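# Separate the red wire from the other wires

## Task

Put the red wire down on the table so that it lies on its own, with at least a hand's width of clear space between it and each of the other wires; no wire may be left dangling over the table edge, as that can count as a failure.

## Robot and tools

Robot: two arms, left_arm and right_arm, each with a two-finger gripper. Fingers point along the gripper's +z axis and close along its y axis. The reported gripper position is the point between the finger pads, about 1 cm short of the tips.

Frame: everything uses the scene frame. Origin sits at table-top height, halfway between the nominal arm bases, some 5 to 10 cm behind the near table edge. +x points out over the table, +z up, and left_arm is on the +y side (camera image sides may not match). Measured bases: left_arm at (+0.006, +0.341, +0.009) m, right_arm at (-0.005, -0.275, +0.011) m, both nearly unrotated. Printed hand poses can be a few cm wrong, worse at long reach.

Row layout (shared by execute_actions and move): one flat list of 14 numbers covering both arms, always all 14 even if one arm is idle. Order: dx, dy, dz, rx, ry, rz, opening for left_arm, then the same seven for right_arm. Each value lies in [-1, 1]. The six pose numbers are offsets, not poses: they are measured along scene axes from that arm's Hand target as it stood when the action or move began. Scale: 1.0 equals 0.6 m for dx/dy/dz and 180 degrees for rotation; rx, ry, rz form a single rotation vector, turning about the Hand target's position. Opening is absolute, not an offset: +1 fully open (0.093 m), -1 closed. Zeros in the six pose numbers re-request the current Hand target; a 0 in the opening slot is a real half-open command, so resend the current opening to leave a gripper alone.

execute_actions: argument actions is a list of actions; each action is a table of up to 15 rows, one per 1/30 s step, and a short table repeats its final row to fill 15 steps. All rows in one action count from the same start pose, so repeating an offset in a later action moves further. Optional cameras: list of names, ["all"], or []; default is all images only when actions is empty. An empty actions list just reports state and images.

move: target is one 14-number row or a list of up to 15 rows, every row an offset from the same starting Hand targets (not chained). The gripper travels in a straight line, rotating the short way. speed: top speed in m/s, 0.002 to 2.9, default 0.25 (rotation capped at twice that in rad/s); one value or one per target. blend: corner-rounding distance in m per target, 0 means stop at each. opening_speed: rate of opening change per second on the -1..+1 scale, at least 0.2. grip_force: newtons per finger pad, 10 to 50, one value or one per arm; it persists, and low forces close slowly (roughly 16 s at 10). blocking=false returns after about 0.5 s while motion continues. The whole move is capped at 10 s. Paths do not avoid obstacles or the other arm. Faster moves overshoot and hit harder; a target beyond a contact presses harder. Avoid paths passing near an arm's own base, which can flip its shoulder posture. The result adds a move: line: done, off_target, moving, held, fault, plus limits such as paced (pose clipped) or held (steps withheld).

wait: seconds from 0 to 10; arms keep their last command, a running move continues. stop: brakes a running move (needs room). Both accept cameras.

zoom_image: camera (cam_head_left, cam_head_right, cam_high, cam_low, cam_left_wrist, cam_right_wrist) and region [x0, y0, x1, y1] in pixels from the top-left, at most 504 by 504, from the newest images. All cameras are 672x504.

finished_scene: scene is the current scene number (1 or 2). It is final; make no further call in that reply. The goal must hold with the robot hands-off. Scene 1 is practice and may be skipped, but damage there still counts.

Results: end_effector_position (m) and end_effector_quat_wxyz per arm; Hand target is the last commanded pose after clipping, and the next offsets count from it. Grippers often stop short of it; send the remaining gap as an offset. grip_measured is the finger motor reading: +1 open, about -0.94 pads touching, plus about 0.0208 per mm of object width. To grip firmly, command about 0.24 below the reading for the object's width; to release, send well above it. Joint positions end with the opening in metres. Joint torques and velocities are reported too; Tool commands shows current commands.

Control quirks: orientation is clipped to within 40 degrees of the measured one each step. Friction and gravity leave grippers low, short or tilted; check after each move and correct tilt. Small moves may not happen or go sideways.

Avoid: dropping the wire or releasing it while it moves, hard hits on the table or fixtures (the bar, the plate behind it up to about 3 cm above the table, and the low rail), any contact between the two arms or one gripper closing on the other's fingers, strain on the wrist camera cables, and anything ending off the table. Motors heat when holding loads, stretching out or pushing; MOTOR HOT appears at 75 °C, a fault folding the arm at 90 °C. Loose objects may occasionally be nudged by the scene.

Each tool is called after ">>>" as a command line: name --argument value for each argument, lists and objects as JSON in quotes; but a table of rows of numbers goes row by row, as --pt "numbers of a row", without its own name.

## Session

>>> execute_actions --actions '[]'

Scene clock: 0.00 s.
left_arm: end_effector_position=(+0.3769, -0.0586, +0.2520) grip_measured=-0.923 end_effector_quat_wxyz=(+0.447, +0.523, +0.571, -0.448) | right_arm: end_effector_position=(+0.3810, -0.2588, +0.4027) grip_measured=+1.000 end_effector_quat_wxyz=(+0.697, -0.014, +0.716, -0.016)
Joint positions: left_arm=[-0.549 1.953 1.475 0.15 0.94 0.214 0.001] | right_arm=[0 1.047 1.047 0 0 0 0.093]
Joint velocities: within noise
Joint torques (N m): no reading
Heat: left arm: 34 °C; right arm: 34 °C.
Hand target: left_arm +0.3770, -0.0578, +0.2692; +0.464, +0.525, +0.557, -0.445 | right_arm +0.3793, -0.2599, +0.4057; +0.699, -0.012, +0.715, -0.018
Tool commands: left_gripper/opening=-0.929035 right_gripper/opening=+1.0

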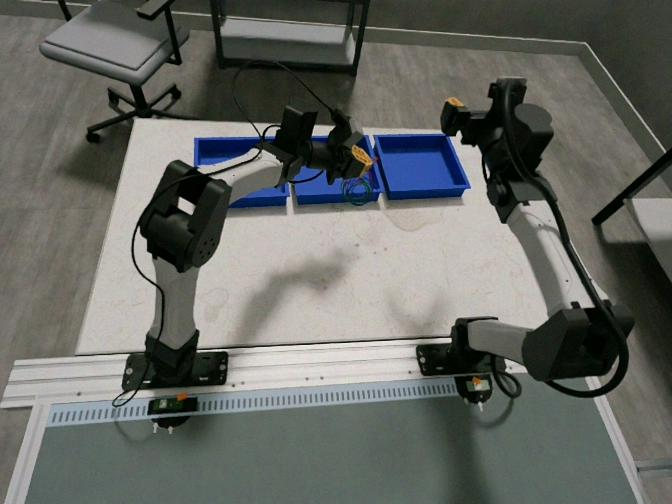

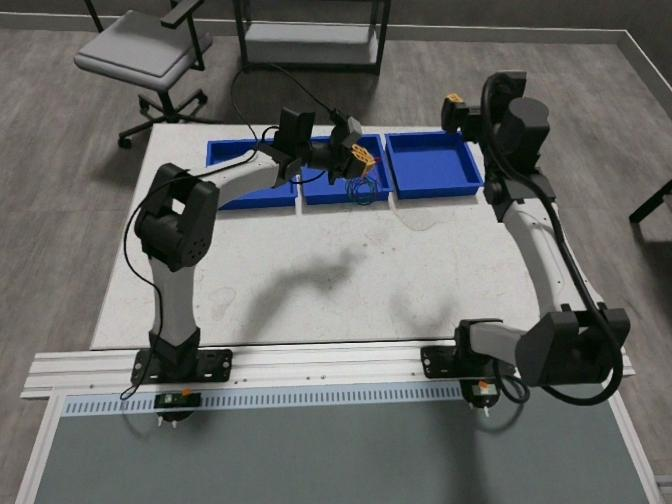

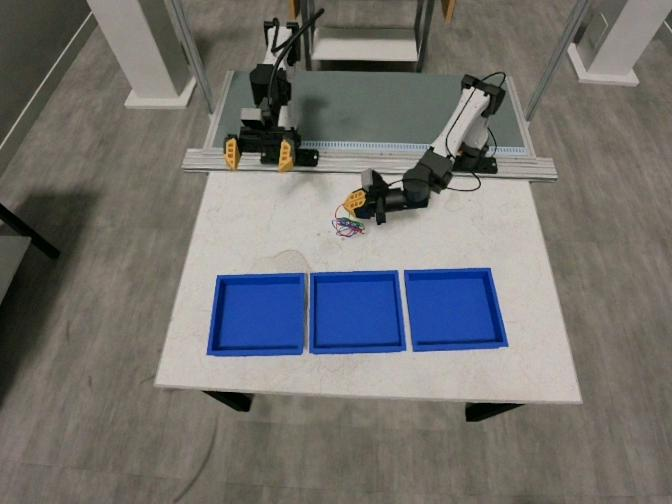

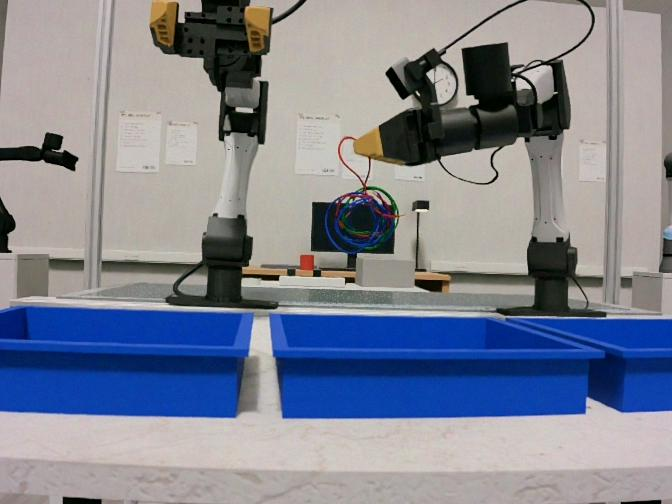

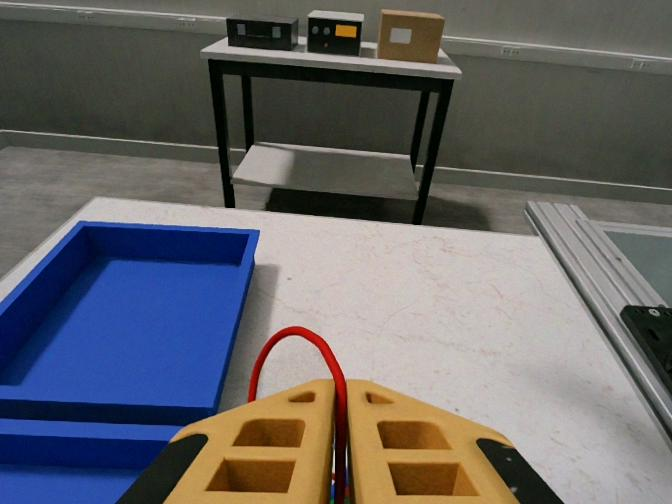

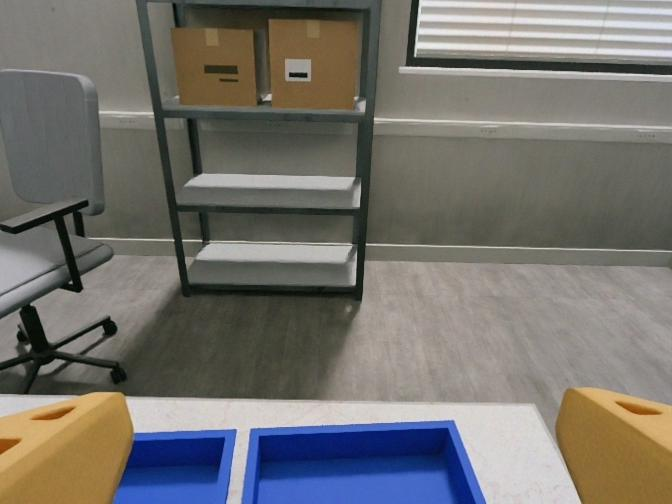

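>>> zoom_image --camera "cam_low" --region '[280, 100, 460, 280]'

>>> zoom_image --camera "cam_high" --region '[300, 160, 420, 260]'

>>> zoom_image --camera "cam_head_right" --region '[300, 120, 420, 220]'

Scaled by 2.800 from the camera's 672x504 image, which has a finer 960x720 frame.

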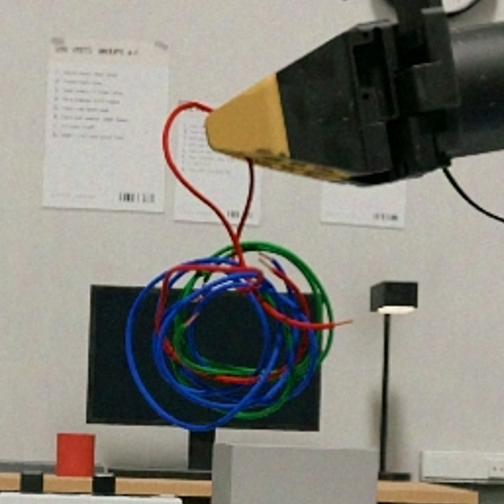

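Scaled by 4.200 from the camera's 672x504 image, which has a finer 960x720 frame.

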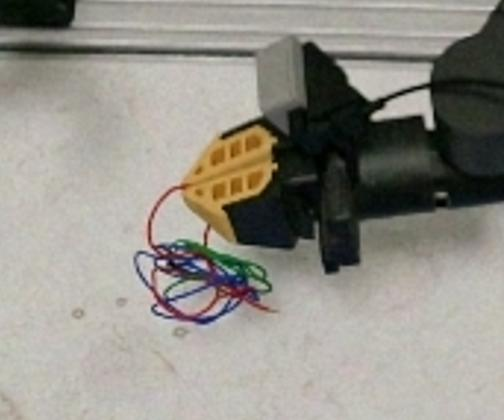

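Scaled by 4.200 from the camera's 672x504 image, which has a finer 960x720 frame.

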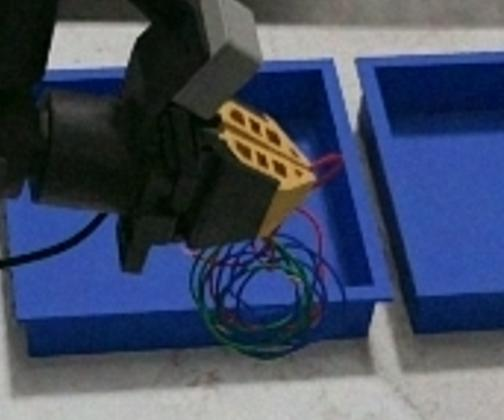

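>>> move --target '[0,0,0,0,0,0,-0.929,-0.133,-0.033,-0.42,0,0,0.333,0.3]' --cameras '["all"]'

Scene clock: 14.30 s.
left_arm: end_effector_position=(+0.3769, -0.0586, +0.2520) grip_measured=-0.923 end_effector_quat_wxyz=(+0.447, +0.523, +0.571, -0.448) | right_arm: end_effector_position=(+0.3023, -0.2772, +0.1559) grip_measured=+0.303 end_effector_quat_wxyz=(+0.617, -0.345, +0.637, +0.307)
Joint positions: left_arm=[-0.549 1.953 1.475 0.15 0.94 0.214 0.001] | right_arm=[-0.615 1.645 0.429 1.004 -1.577 -0.243 0.06]
Joint torques (N m): left_arm=[-0.1 -13.01 7.94 2.03 0.06 -0.12] | right_arm=[-0.79 -4.52 4.03 1.61 -0.16 -0.05]
Heat: left arm: 37 °C; right arm: 37 °C.
Hand target: left_arm +0.3770, -0.0578, +0.2692; +0.464, +0.525, +0.557, -0.445 | right_arm +0.2995, -0.2797, +0.1536; +0.614, -0.368, +0.613, +0.334
Off the commanded pose: left_arm 0.017 m, 3 deg | right_arm 0.004 m, 5 deg.
joint sent to its limit (right arm) — joint 5 (wrist yaw), lower limit. The joint targets are off in orientation, not in position.
move: off_target (left_arm, right_arm)

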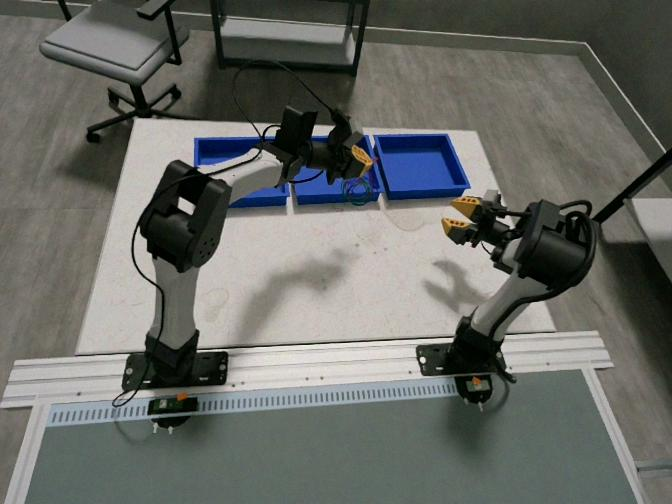

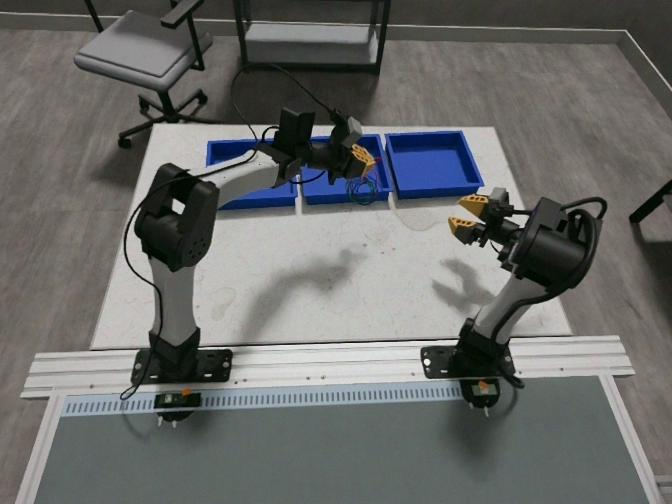

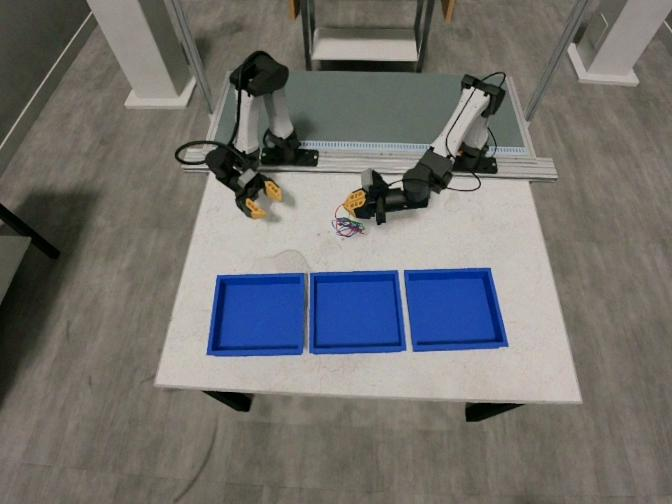

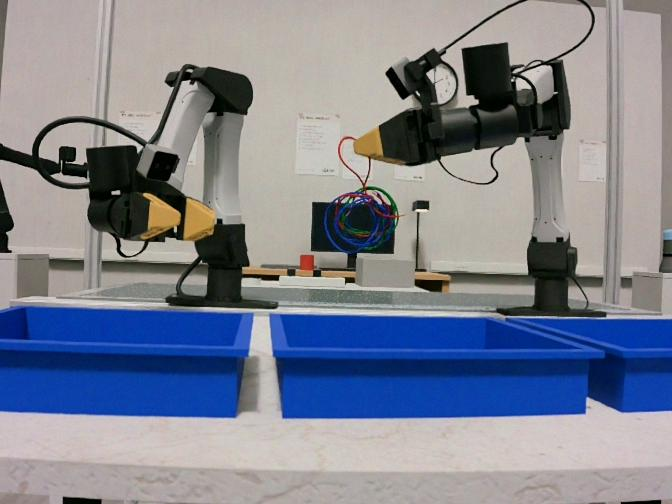

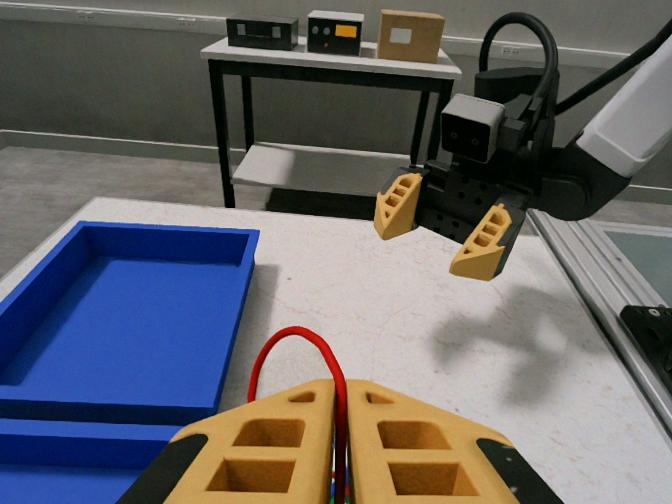

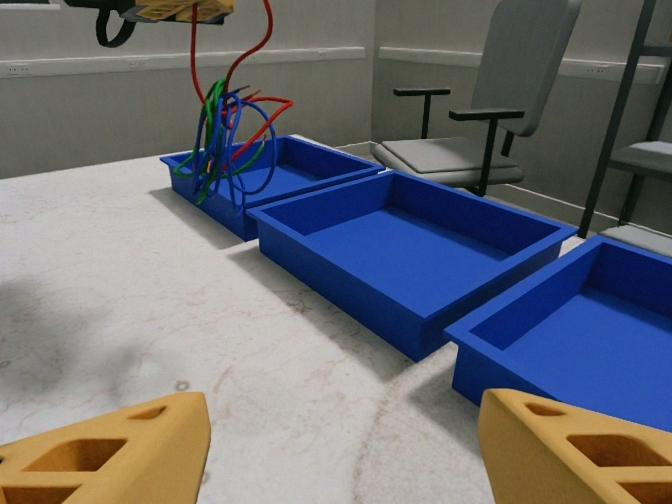

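>>> zoom_image --camera "cam_right_wrist" --region '[150, 0, 350, 220]'

>>> zoom_image --camera "cam_low" --region '[300, 130, 420, 270]'

Scaled by 2.291 from the camera's 672x504 image, which has a finer 960x720 frame.

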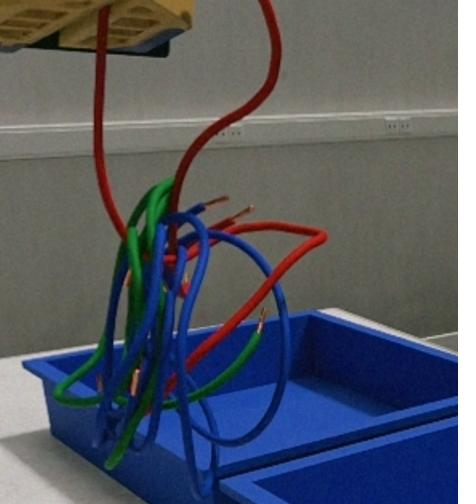

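Scaled by 3.600 from the camera's 672x504 image, which has a finer 960x720 frame.

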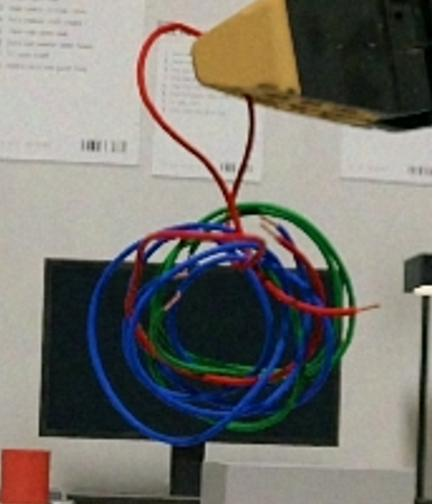

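>>> move --target '[0,0,0,0,0,0,-0.929,0.126,0.2245,-0.01,0,0,0,0.3]' --speed 0.15 --cameras '["cam_low","cam_high","cam_right_wrist","cam_left_wrist"]'

>>> zoom_image --camera "cam_low" --region '[260, 120, 440, 270]'

>>> zoom_image --camera "cam_high" --region '[290, 160, 410, 260]'

Scene clock: 23.77 s.
left_arm: end_effector_position=(+0.3769, -0.0586, +0.2520) grip_measured=-0.923 end_effector_quat_wxyz=(+0.447, +0.523, +0.571, -0.448) | right_arm: end_effector_position=(+0.3690, -0.1442, +0.1438) grip_measured=+0.303 end_effector_quat_wxyz=(+0.603, -0.368, +0.620, +0.342)
Joint positions: left_arm=[-0.549 1.953 1.475 0.15 0.94 0.214 0.001] | right_arm=[-0.073 1.857 0.537 1.346 -1.129 0.002 0.06]
Joint torques (N m): left_arm=[-0.08 -13.01 7.94 2.03 0.06 -0.12] | right_arm=[0.24 -5.72 5.45 2.19 0.25 0.17]
Heat: left arm: 40 °C; right arm: 37 °C.
Hand target: left_arm +0.3770, -0.0578, +0.2692; +0.464, +0.525, +0.557, -0.445 | right_arm +0.3752, -0.1451, +0.1476; +0.614, -0.368, +0.614, +0.334
Off the commanded pose: left_arm 0.017 m, 3 deg | right_arm 0.007 m, 2 deg.
move: off_target (left_arm)
Images, in order (width x height): cam_high 672x504, cam_low 672x504, cam_left_wrist 672x504, cam_right_wrist 672x504.

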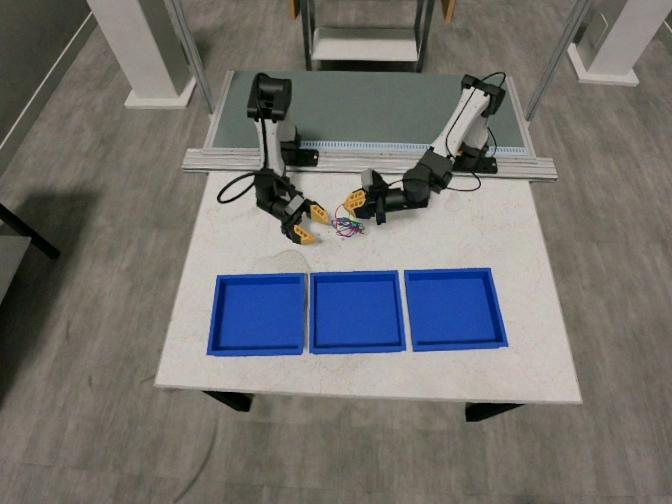

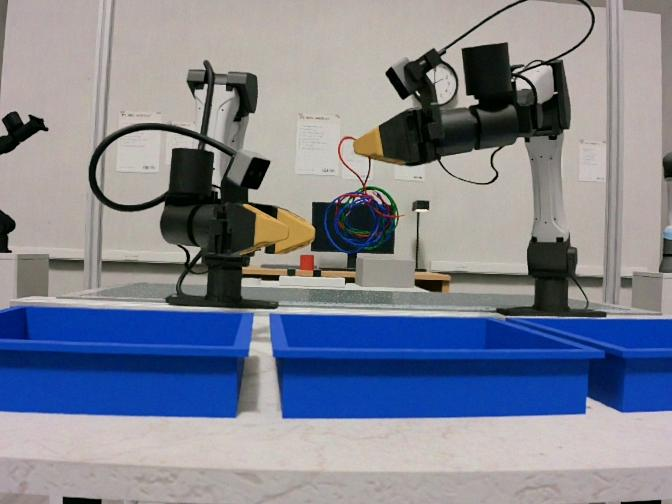

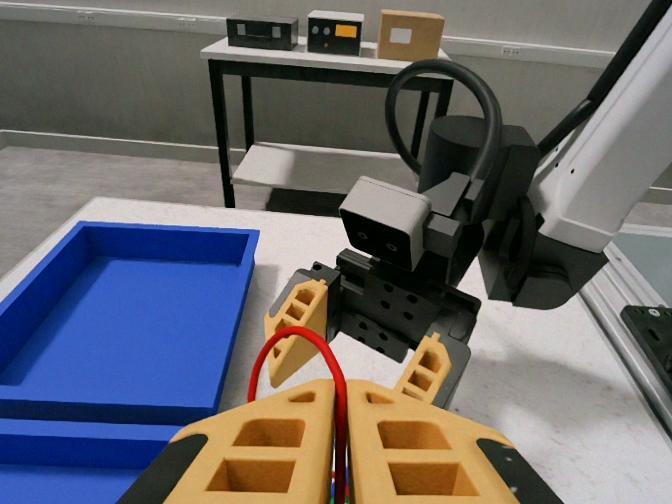

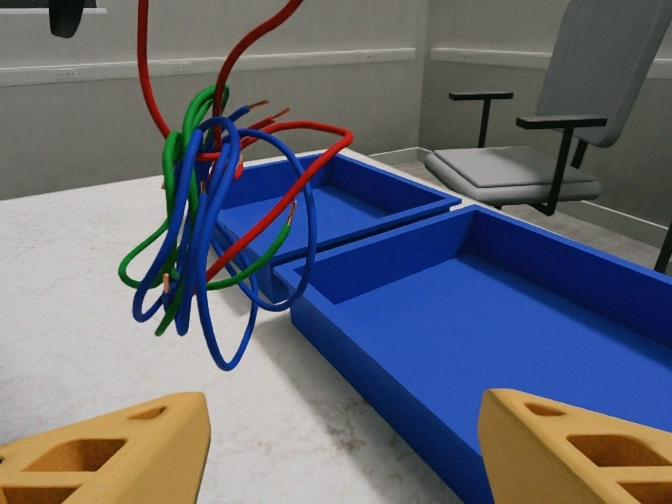

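Scaled by 2.800 from the camera's 672x504 image, which has a finer 960x720 frame.

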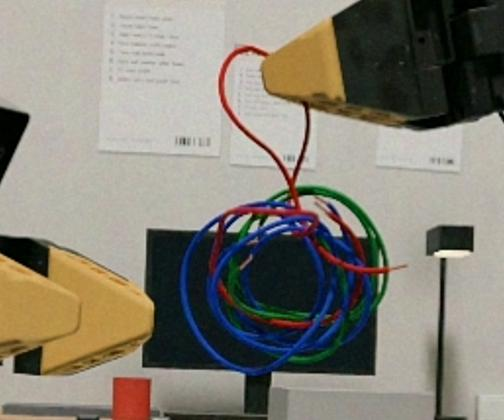

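Scaled by 4.200 from the camera's 672x504 image, which has a finer 960x720 frame.

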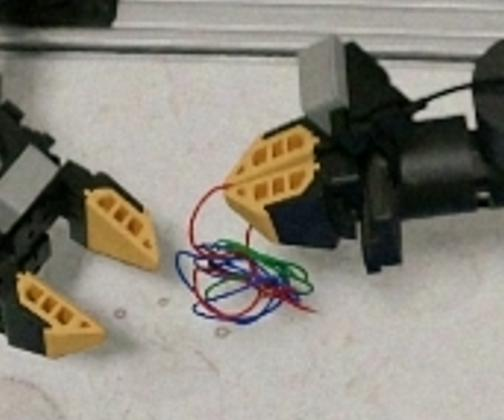

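>>> move --pt "0 0 0 0 0 0 -0.929 -0.032 -0.01 0.013 0 0 0.13 0.3" --pt "0 0 0 0 0 0 -0.929 -0.032 0.055 0.013 0 0 0.13 0.3" --speed 0.12 --cameras '["cam_low","cam_high","cam_right_wrist"]'

>>> zoom_image --camera "cam_low" --region '[260, 120, 440, 270]'

>>> zoom_image --camera "cam_high" --region '[290, 160, 410, 260]'

Scene clock: 36.07 s.
left_arm: end_effector_position=(+0.3769, -0.0586, +0.2520) grip_measured=-0.923 end_effector_quat_wxyz=(+0.447, +0.523, +0.571, -0.448) | right_arm: end_effector_position=(+0.3524, -0.1108, +0.1566) grip_measured=+0.303 end_effector_quat_wxyz=(+0.524, -0.488, +0.528, +0.456)
Joint positions: left_arm=[-0.549 1.953 1.475 0.15 0.94 0.214 0.001] | right_arm=[-0.027 1.956 0.746 1.348 -1.492 0.086 0.06]
Joint torques (N m): left_arm=[-0.09 -13.01 7.94 2.03 0.05 -0.12] | right_arm=[-0.09 -6.78 4.67 1.85 0.29 0.17]
Heat: left arm: 43 °C; right arm: 38 °C.
Hand target: left_arm +0.3770, -0.0578, +0.2692; +0.464, +0.525, +0.557, -0.445 | right_arm +0.3560, -0.1120, +0.1555; +0.534, -0.485, +0.526, +0.451
Off the commanded pose: left_arm 0.017 m, 3 deg | right_arm 0.004 m, 1 deg.
move: off_target (left_arm)
Images, in order (width x height): cam_high 672x504, cam_low 672x504, cam_right_wrist 672x504.

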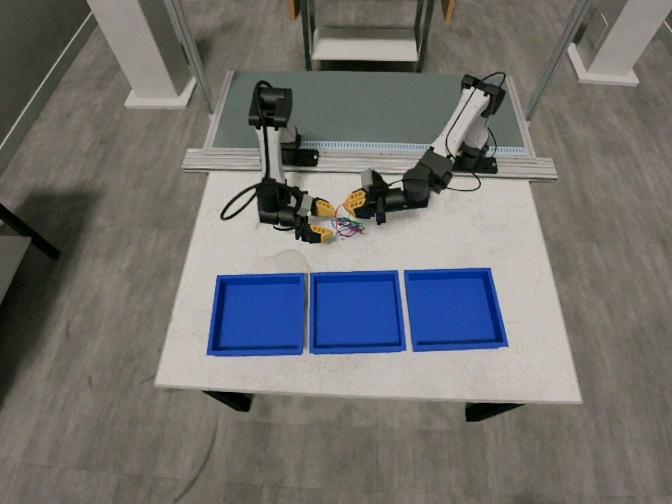

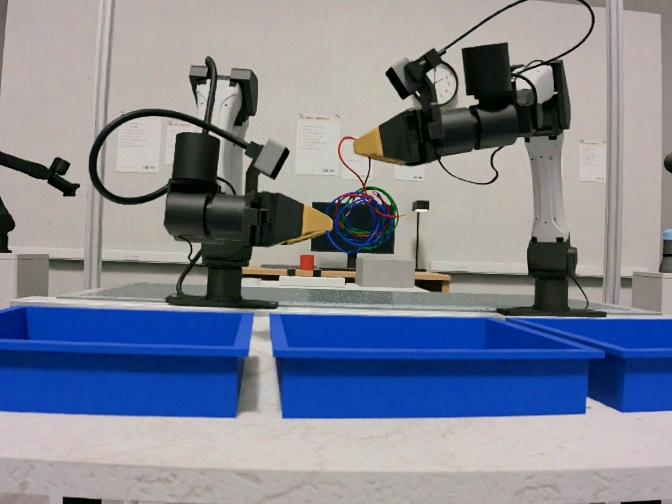

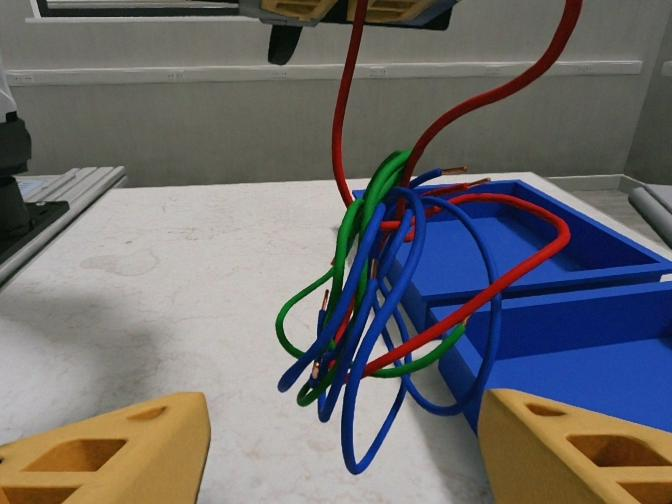

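Scaled by 2.800 from the camera's 672x504 image, which has a finer 960x720 frame.

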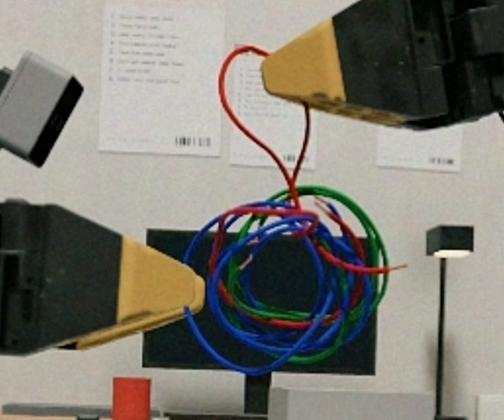

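Scaled by 4.200 from the camera's 672x504 image, which has a finer 960x720 frame.

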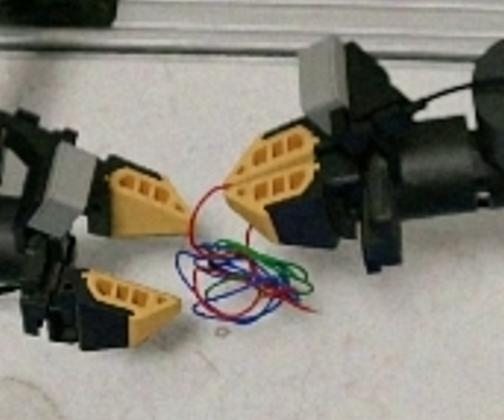

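>>> move --target '[0,0,0,0,0,0,-0.929,0,0.004,0,0,0,0,-1]' --opening_speed 0.8 --cameras '["cam_low","cam_high","cam_right_wrist"]'

>>> zoom_image --camera "cam_low" --region '[260, 120, 440, 270]'

Scene clock: 39.97 s.
left_arm: end_effector_position=(+0.3769, -0.0586, +0.2520) grip_measured=-0.923 end_effector_quat_wxyz=(+0.447, +0.523, +0.571, -0.448) | right_arm: end_effector_position=(+0.3537, -0.1109, +0.1572) grip_measured=-0.968 end_effector_quat_wxyz=(+0.526, -0.486, +0.530, +0.454)
Joint positions: left_arm=[-0.549 1.953 1.475 0.15 0.94 0.214 0.001] | right_arm=[-0.027 1.956 0.746 1.353 -1.484 0.09 0]
Joint torques (N m): left_arm=[-0.08 -13.03 7.94 2.03 0.06 -0.12] | right_arm=[0.49 -6.65 4.66 1.88 0.3 0.15]
Heat: left arm: 44 °C; right arm: 38 °C.
Hand target: left_arm +0.3770, -0.0578, +0.2692; +0.464, +0.525, +0.557, -0.445 | right_arm +0.3560, -0.1096, +0.1555; +0.534, -0.485, +0.526, +0.451
Off the commanded pose: left_arm 0.017 m, 3 deg | right_arm 0.003 m, 1 deg.
move: off_target (left_arm)
Images, in order (width x height): cam_high 672x504, cam_low 672x504, cam_right_wrist 672x504.

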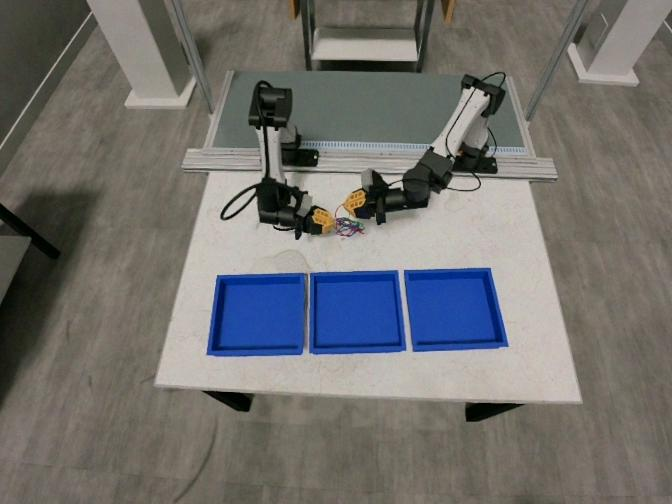

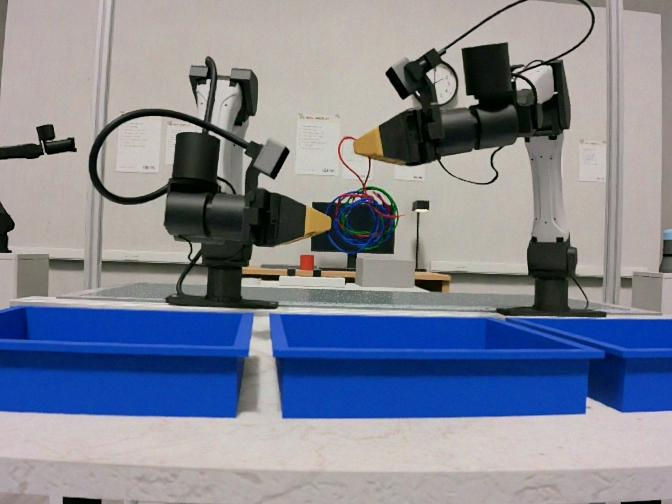

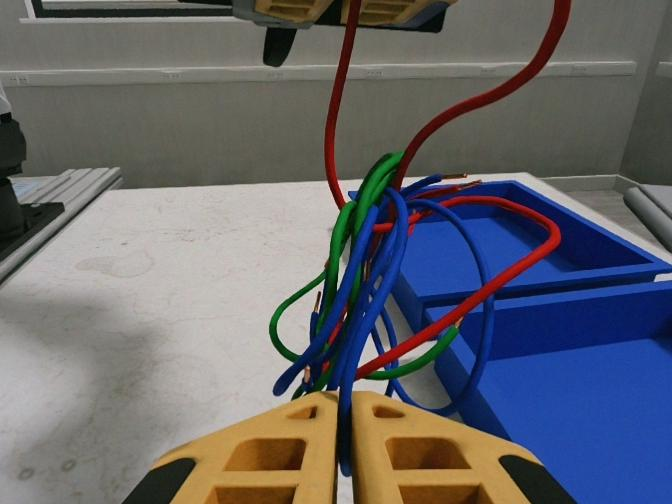

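Scaled by 2.800 from the camera's 672x504 image, which has a finer 960x720 frame.

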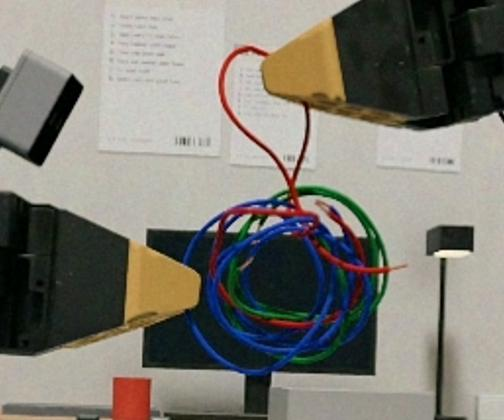

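>>> move --target '[0,0,0,0,0,0,-0.929,-0.02,-0.2,-0.02,0,0,-0.13,-1]' --speed 0.1 --cameras '["cam_low","cam_high","cam_right_wrist"]'

>>> zoom_image --camera "cam_low" --region '[260, 120, 440, 300]'

Scene clock: 44.23 s.
left_arm: end_effector_position=(+0.3769, -0.0586, +0.2519) grip_measured=-0.923 end_effector_quat_wxyz=(+0.447, +0.523, +0.571, -0.448) | right_arm: end_effector_position=(+0.3427, -0.2245, +0.1327) grip_measured=-0.968 end_effector_quat_wxyz=(+0.586, -0.356, +0.630, +0.365)
Joint positions: left_arm=[-0.549 1.953 1.475 0.149 0.94 0.214 0.001] | right_arm=[-0.37 1.92 0.511 1.445 -1.445 0.076 0]
Joint torques (N m): left_arm=[-0.08 -13.01 7.94 2.04 0.05 -0.12] | right_arm=[-1.01 -8.57 2.92 2.26 0.3 -0.03]
Heat: left arm: 45 °C; right arm: 37 °C.
Hand target: left_arm +0.3770, -0.0578, +0.2691; +0.464, +0.525, +0.557, -0.445 | right_arm +0.3440, -0.2296, +0.1434; +0.614, -0.368, +0.614, +0.334
Off the commanded pose: left_arm 0.017 m, 3 deg | right_arm 0.012 m, 5 deg.
move: off_target (left_arm, right_arm)
Images, in order (width x height): cam_high 672x504, cam_low 672x504, cam_right_wrist 672x504.

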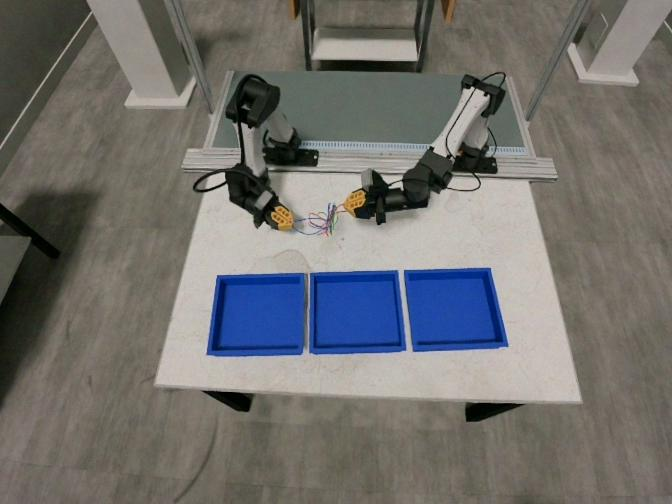

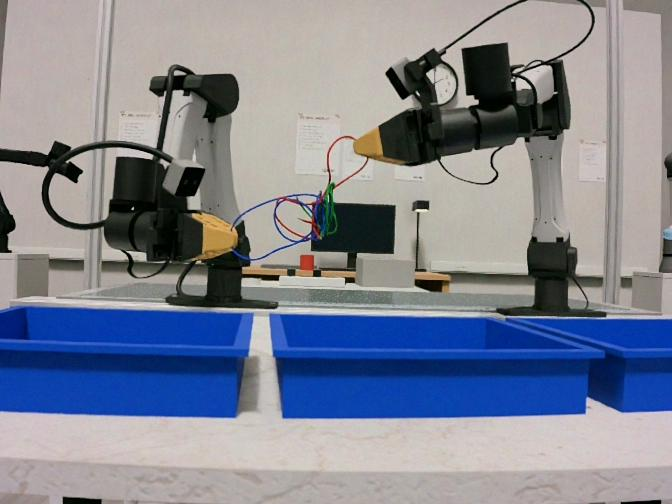

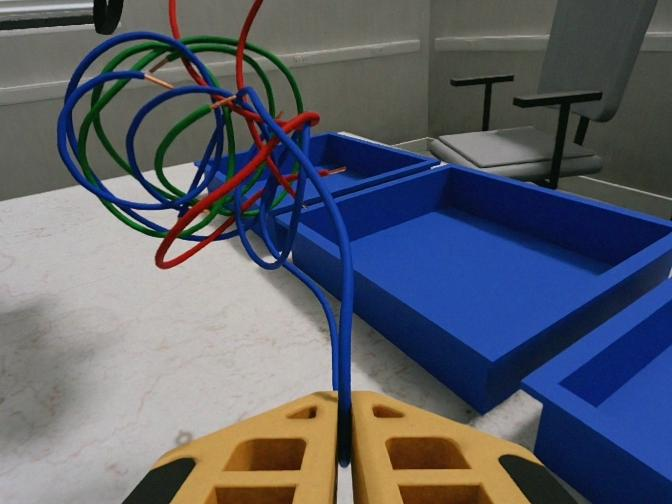

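Scaled by 2.800 from the camera's 672x504 image, which has a finer 960x720 frame.

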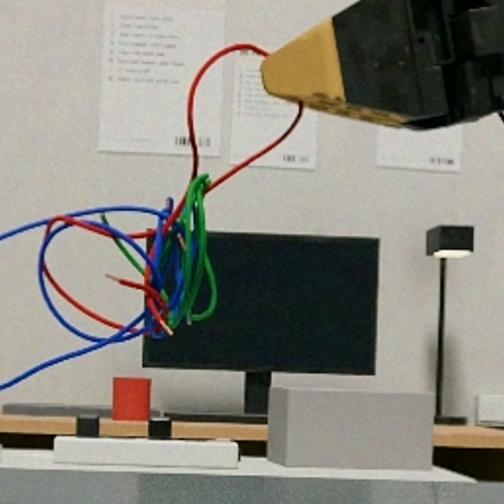

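>>> move --target '[0,0.15,0,0,0,0,-0.929,0,-0.12,0,0,0,-0.09,-1]' --speed 0.1 --cameras '["cam_low","cam_high","cam_right_wrist"]'

>>> zoom_image --camera "cam_low" --region '[200, 100, 440, 340]'

Scene clock: 48.17 s.
left_arm: end_effector_position=(+0.3827, +0.0265, +0.2541) grip_measured=-0.923 end_effector_quat_wxyz=(+0.449, +0.520, +0.570, -0.451) | right_arm: end_effector_position=(+0.3436, -0.2965, +0.1320) grip_measured=-0.968 end_effector_quat_wxyz=(+0.631, -0.263, +0.674, +0.278)
Joint positions: left_arm=[-0.36 1.832 1.34 0.064 1.117 0.332 0.001] | right_arm=[-0.571 1.896 0.456 1.446 -1.363 0.06 0]
Joint torques (N m): left_arm=[0.42 -13.85 5.63 1.82 0.2 -0.02] | right_arm=[-0.9 -8.14 2.89 2.36 0.28 -0.04]
Heat: left arm: 47 °C; right arm: 37 °C.
Hand target: left_arm +0.3769, +0.0321, +0.2691; +0.464, +0.526, +0.557, -0.445 | right_arm +0.3439, -0.3016, +0.1434; +0.655, -0.278, +0.659, +0.244
Off the commanded pose: left_arm 0.017 m, 2 deg | right_arm 0.013 m, 5 deg.
move: off_target (left_arm, right_arm)
Images, in order (width x height): cam_high 672x504, cam_low 672x504, cam_right_wrist 672x504.

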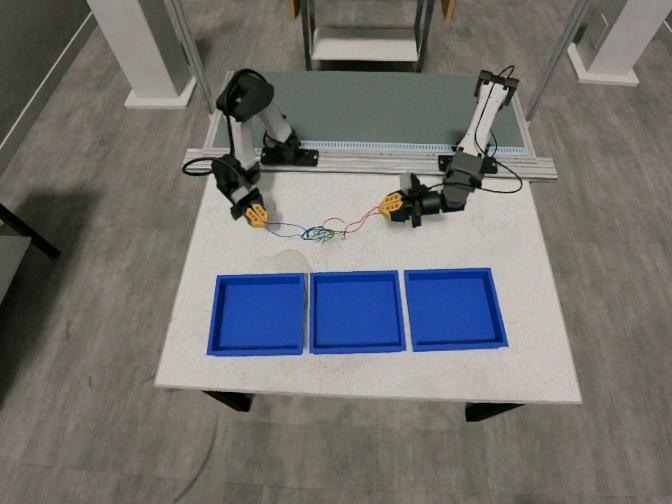

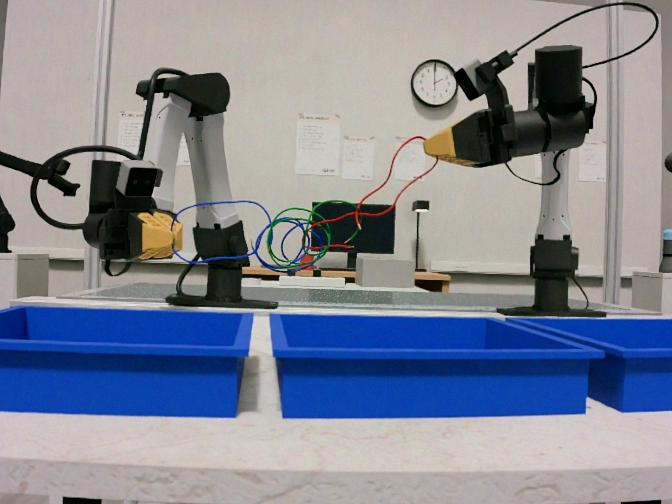

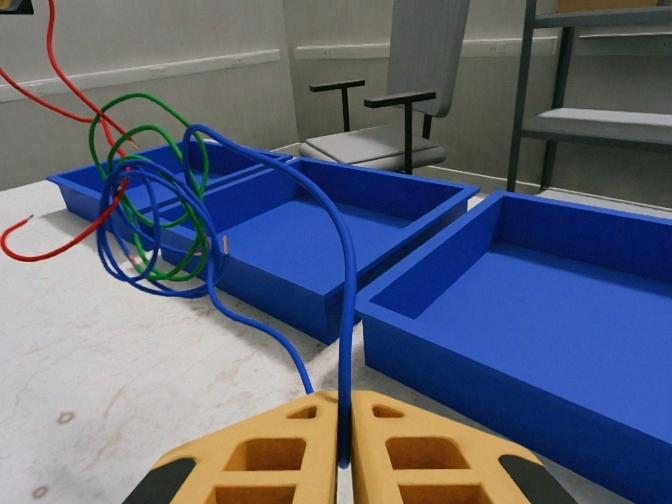

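Scaled by 2.100 from the camera's 672x504 image, which has a finer 960x720 frame.

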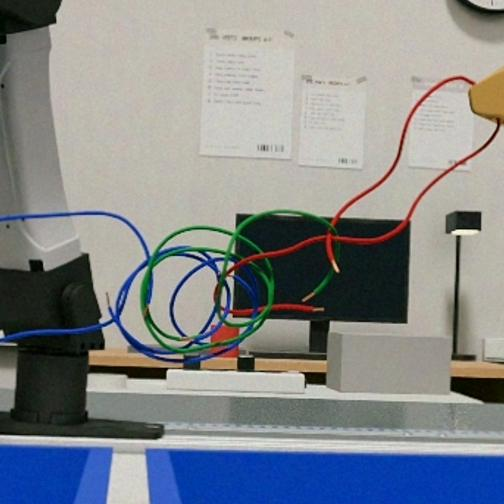

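>>> move --target '[0,0.2,0,0,0,0,-0.929,0,0,0,0,0,0,-1]' --speed 0.1 --cameras '["cam_low","cam_high"]'

>>> zoom_image --camera "cam_low" --region '[200, 100, 440, 340]'

Scene clock: 54.03 s.
left_arm: end_effector_position=(+0.3705, +0.1516, +0.2593) grip_measured=-0.923 end_effector_quat_wxyz=(+0.452, +0.517, +0.570, -0.451) | right_arm: end_effector_position=(+0.3441, -0.2969, +0.1320) grip_measured=-0.968 end_effector_quat_wxyz=(+0.632, -0.262, +0.675, +0.277)
Joint positions: left_arm=[-0.044 1.767 1.405 -0.672 1.364 0.969 0.001] | right_arm=[-0.571 1.896 0.456 1.446 -1.359 0.06 0]
Joint torques (N m): left_arm=[0.09 -7.64 9.72 1.13 0.51 -0.04] | right_arm=[-0.88 -8.14 2.88 2.37 0.24 -0.03]
Heat: left arm: 48 °C; right arm: 37 °C.
Hand target: left_arm +0.3770, +0.1522, +0.2690; +0.464, +0.525, +0.558, -0.445 | right_arm +0.3439, -0.3016, +0.1434; +0.655, -0.278, +0.659, +0.244
Off the commanded pose: left_arm 0.012 m, 2 deg | right_arm 0.012 m, 5 deg.
move: off_target (left_arm, right_arm)
Images, in order (width x height): cam_high 672x504, cam_low 672x504.

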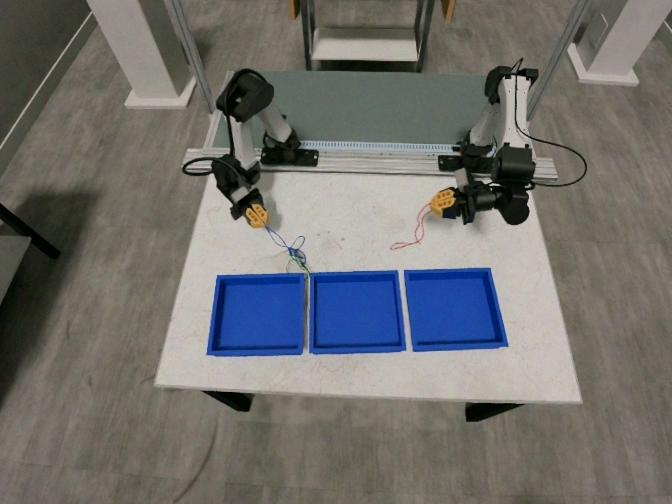

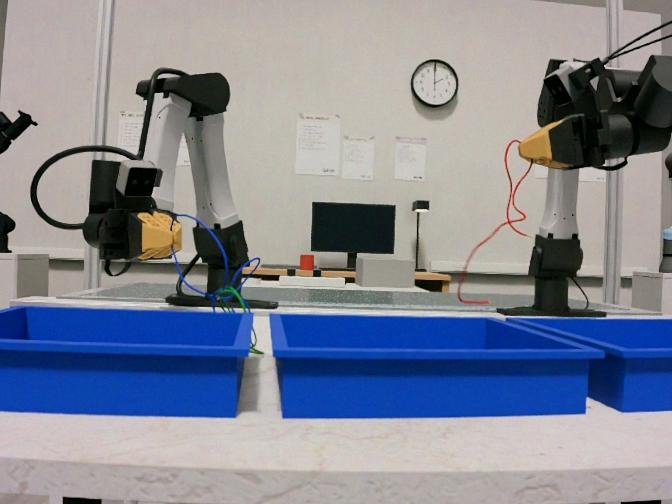

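Scaled by 2.100 from the camera's 672x504 image, which has a finer 960x720 frame.

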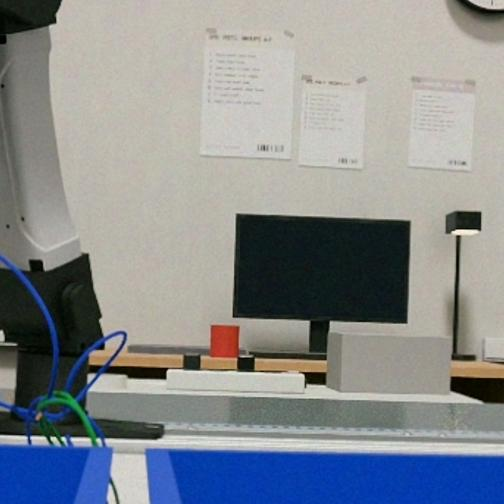

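>>> move --target '[0,0.03,-0.31,0,0,0,-0.929,0,0,-0.11,0,0,0,-1]' --speed 0.15 --cameras '["cam_low","cam_high"]'

Scene clock: 59.53 s.
left_arm: end_effector_position=(+0.3770, +0.1672, +0.0825) grip_measured=-0.923 end_effector_quat_wxyz=(+0.458, +0.528, +0.558, -0.446) | right_arm: end_effector_position=(+0.3386, -0.2974, +0.0675) grip_measured=-0.968 end_effector_quat_wxyz=(+0.609, -0.252, +0.696, +0.285)
Joint positions: left_arm=[-0.004 2.109 1.133 -0.276 1.387 1.223 0.001] | right_arm=[-0.571 2.121 0.451 1.449 -1.355 -0.116 0]
Joint torques (N m): left_arm=[0.43 -10.51 3.75 0.99 0.53 -0.16] | right_arm=[-0.06 -5.9 2.85 3.11 0.06 -0.07]
Heat: left arm: 47 °C; right arm: 38 °C.
Hand target: left_arm +0.3769, +0.1701, +0.0831; +0.464, +0.525, +0.558, -0.445 | right_arm +0.3440, -0.3016, +0.0775; +0.655, -0.278, +0.659, +0.244
Off the commanded pose: left_arm 0.003 m, 1 deg | right_arm 0.012 m, 9 deg.
joint sent to its limit (right arm) — joint 4 (wrist pitch), upper limit. The joint targets are off in orientation, not in position.
move: off_target (right_arm)
Images, in order (width x height): cam_high 672x504, cam_low 672x504.

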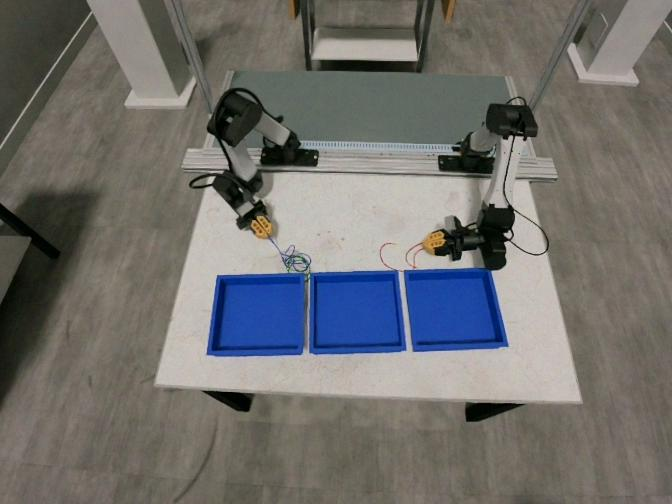

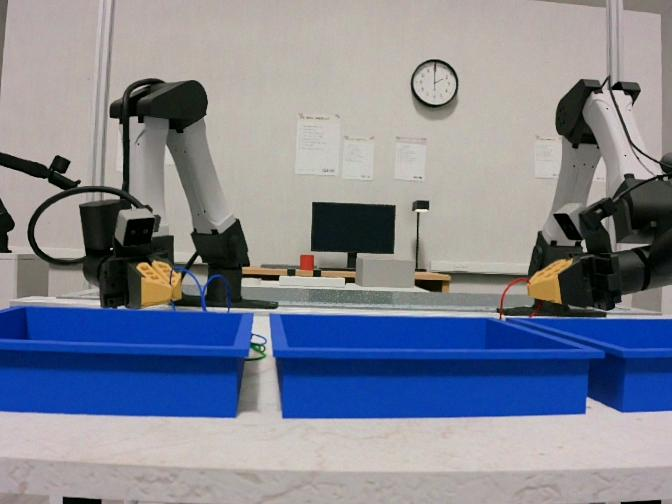

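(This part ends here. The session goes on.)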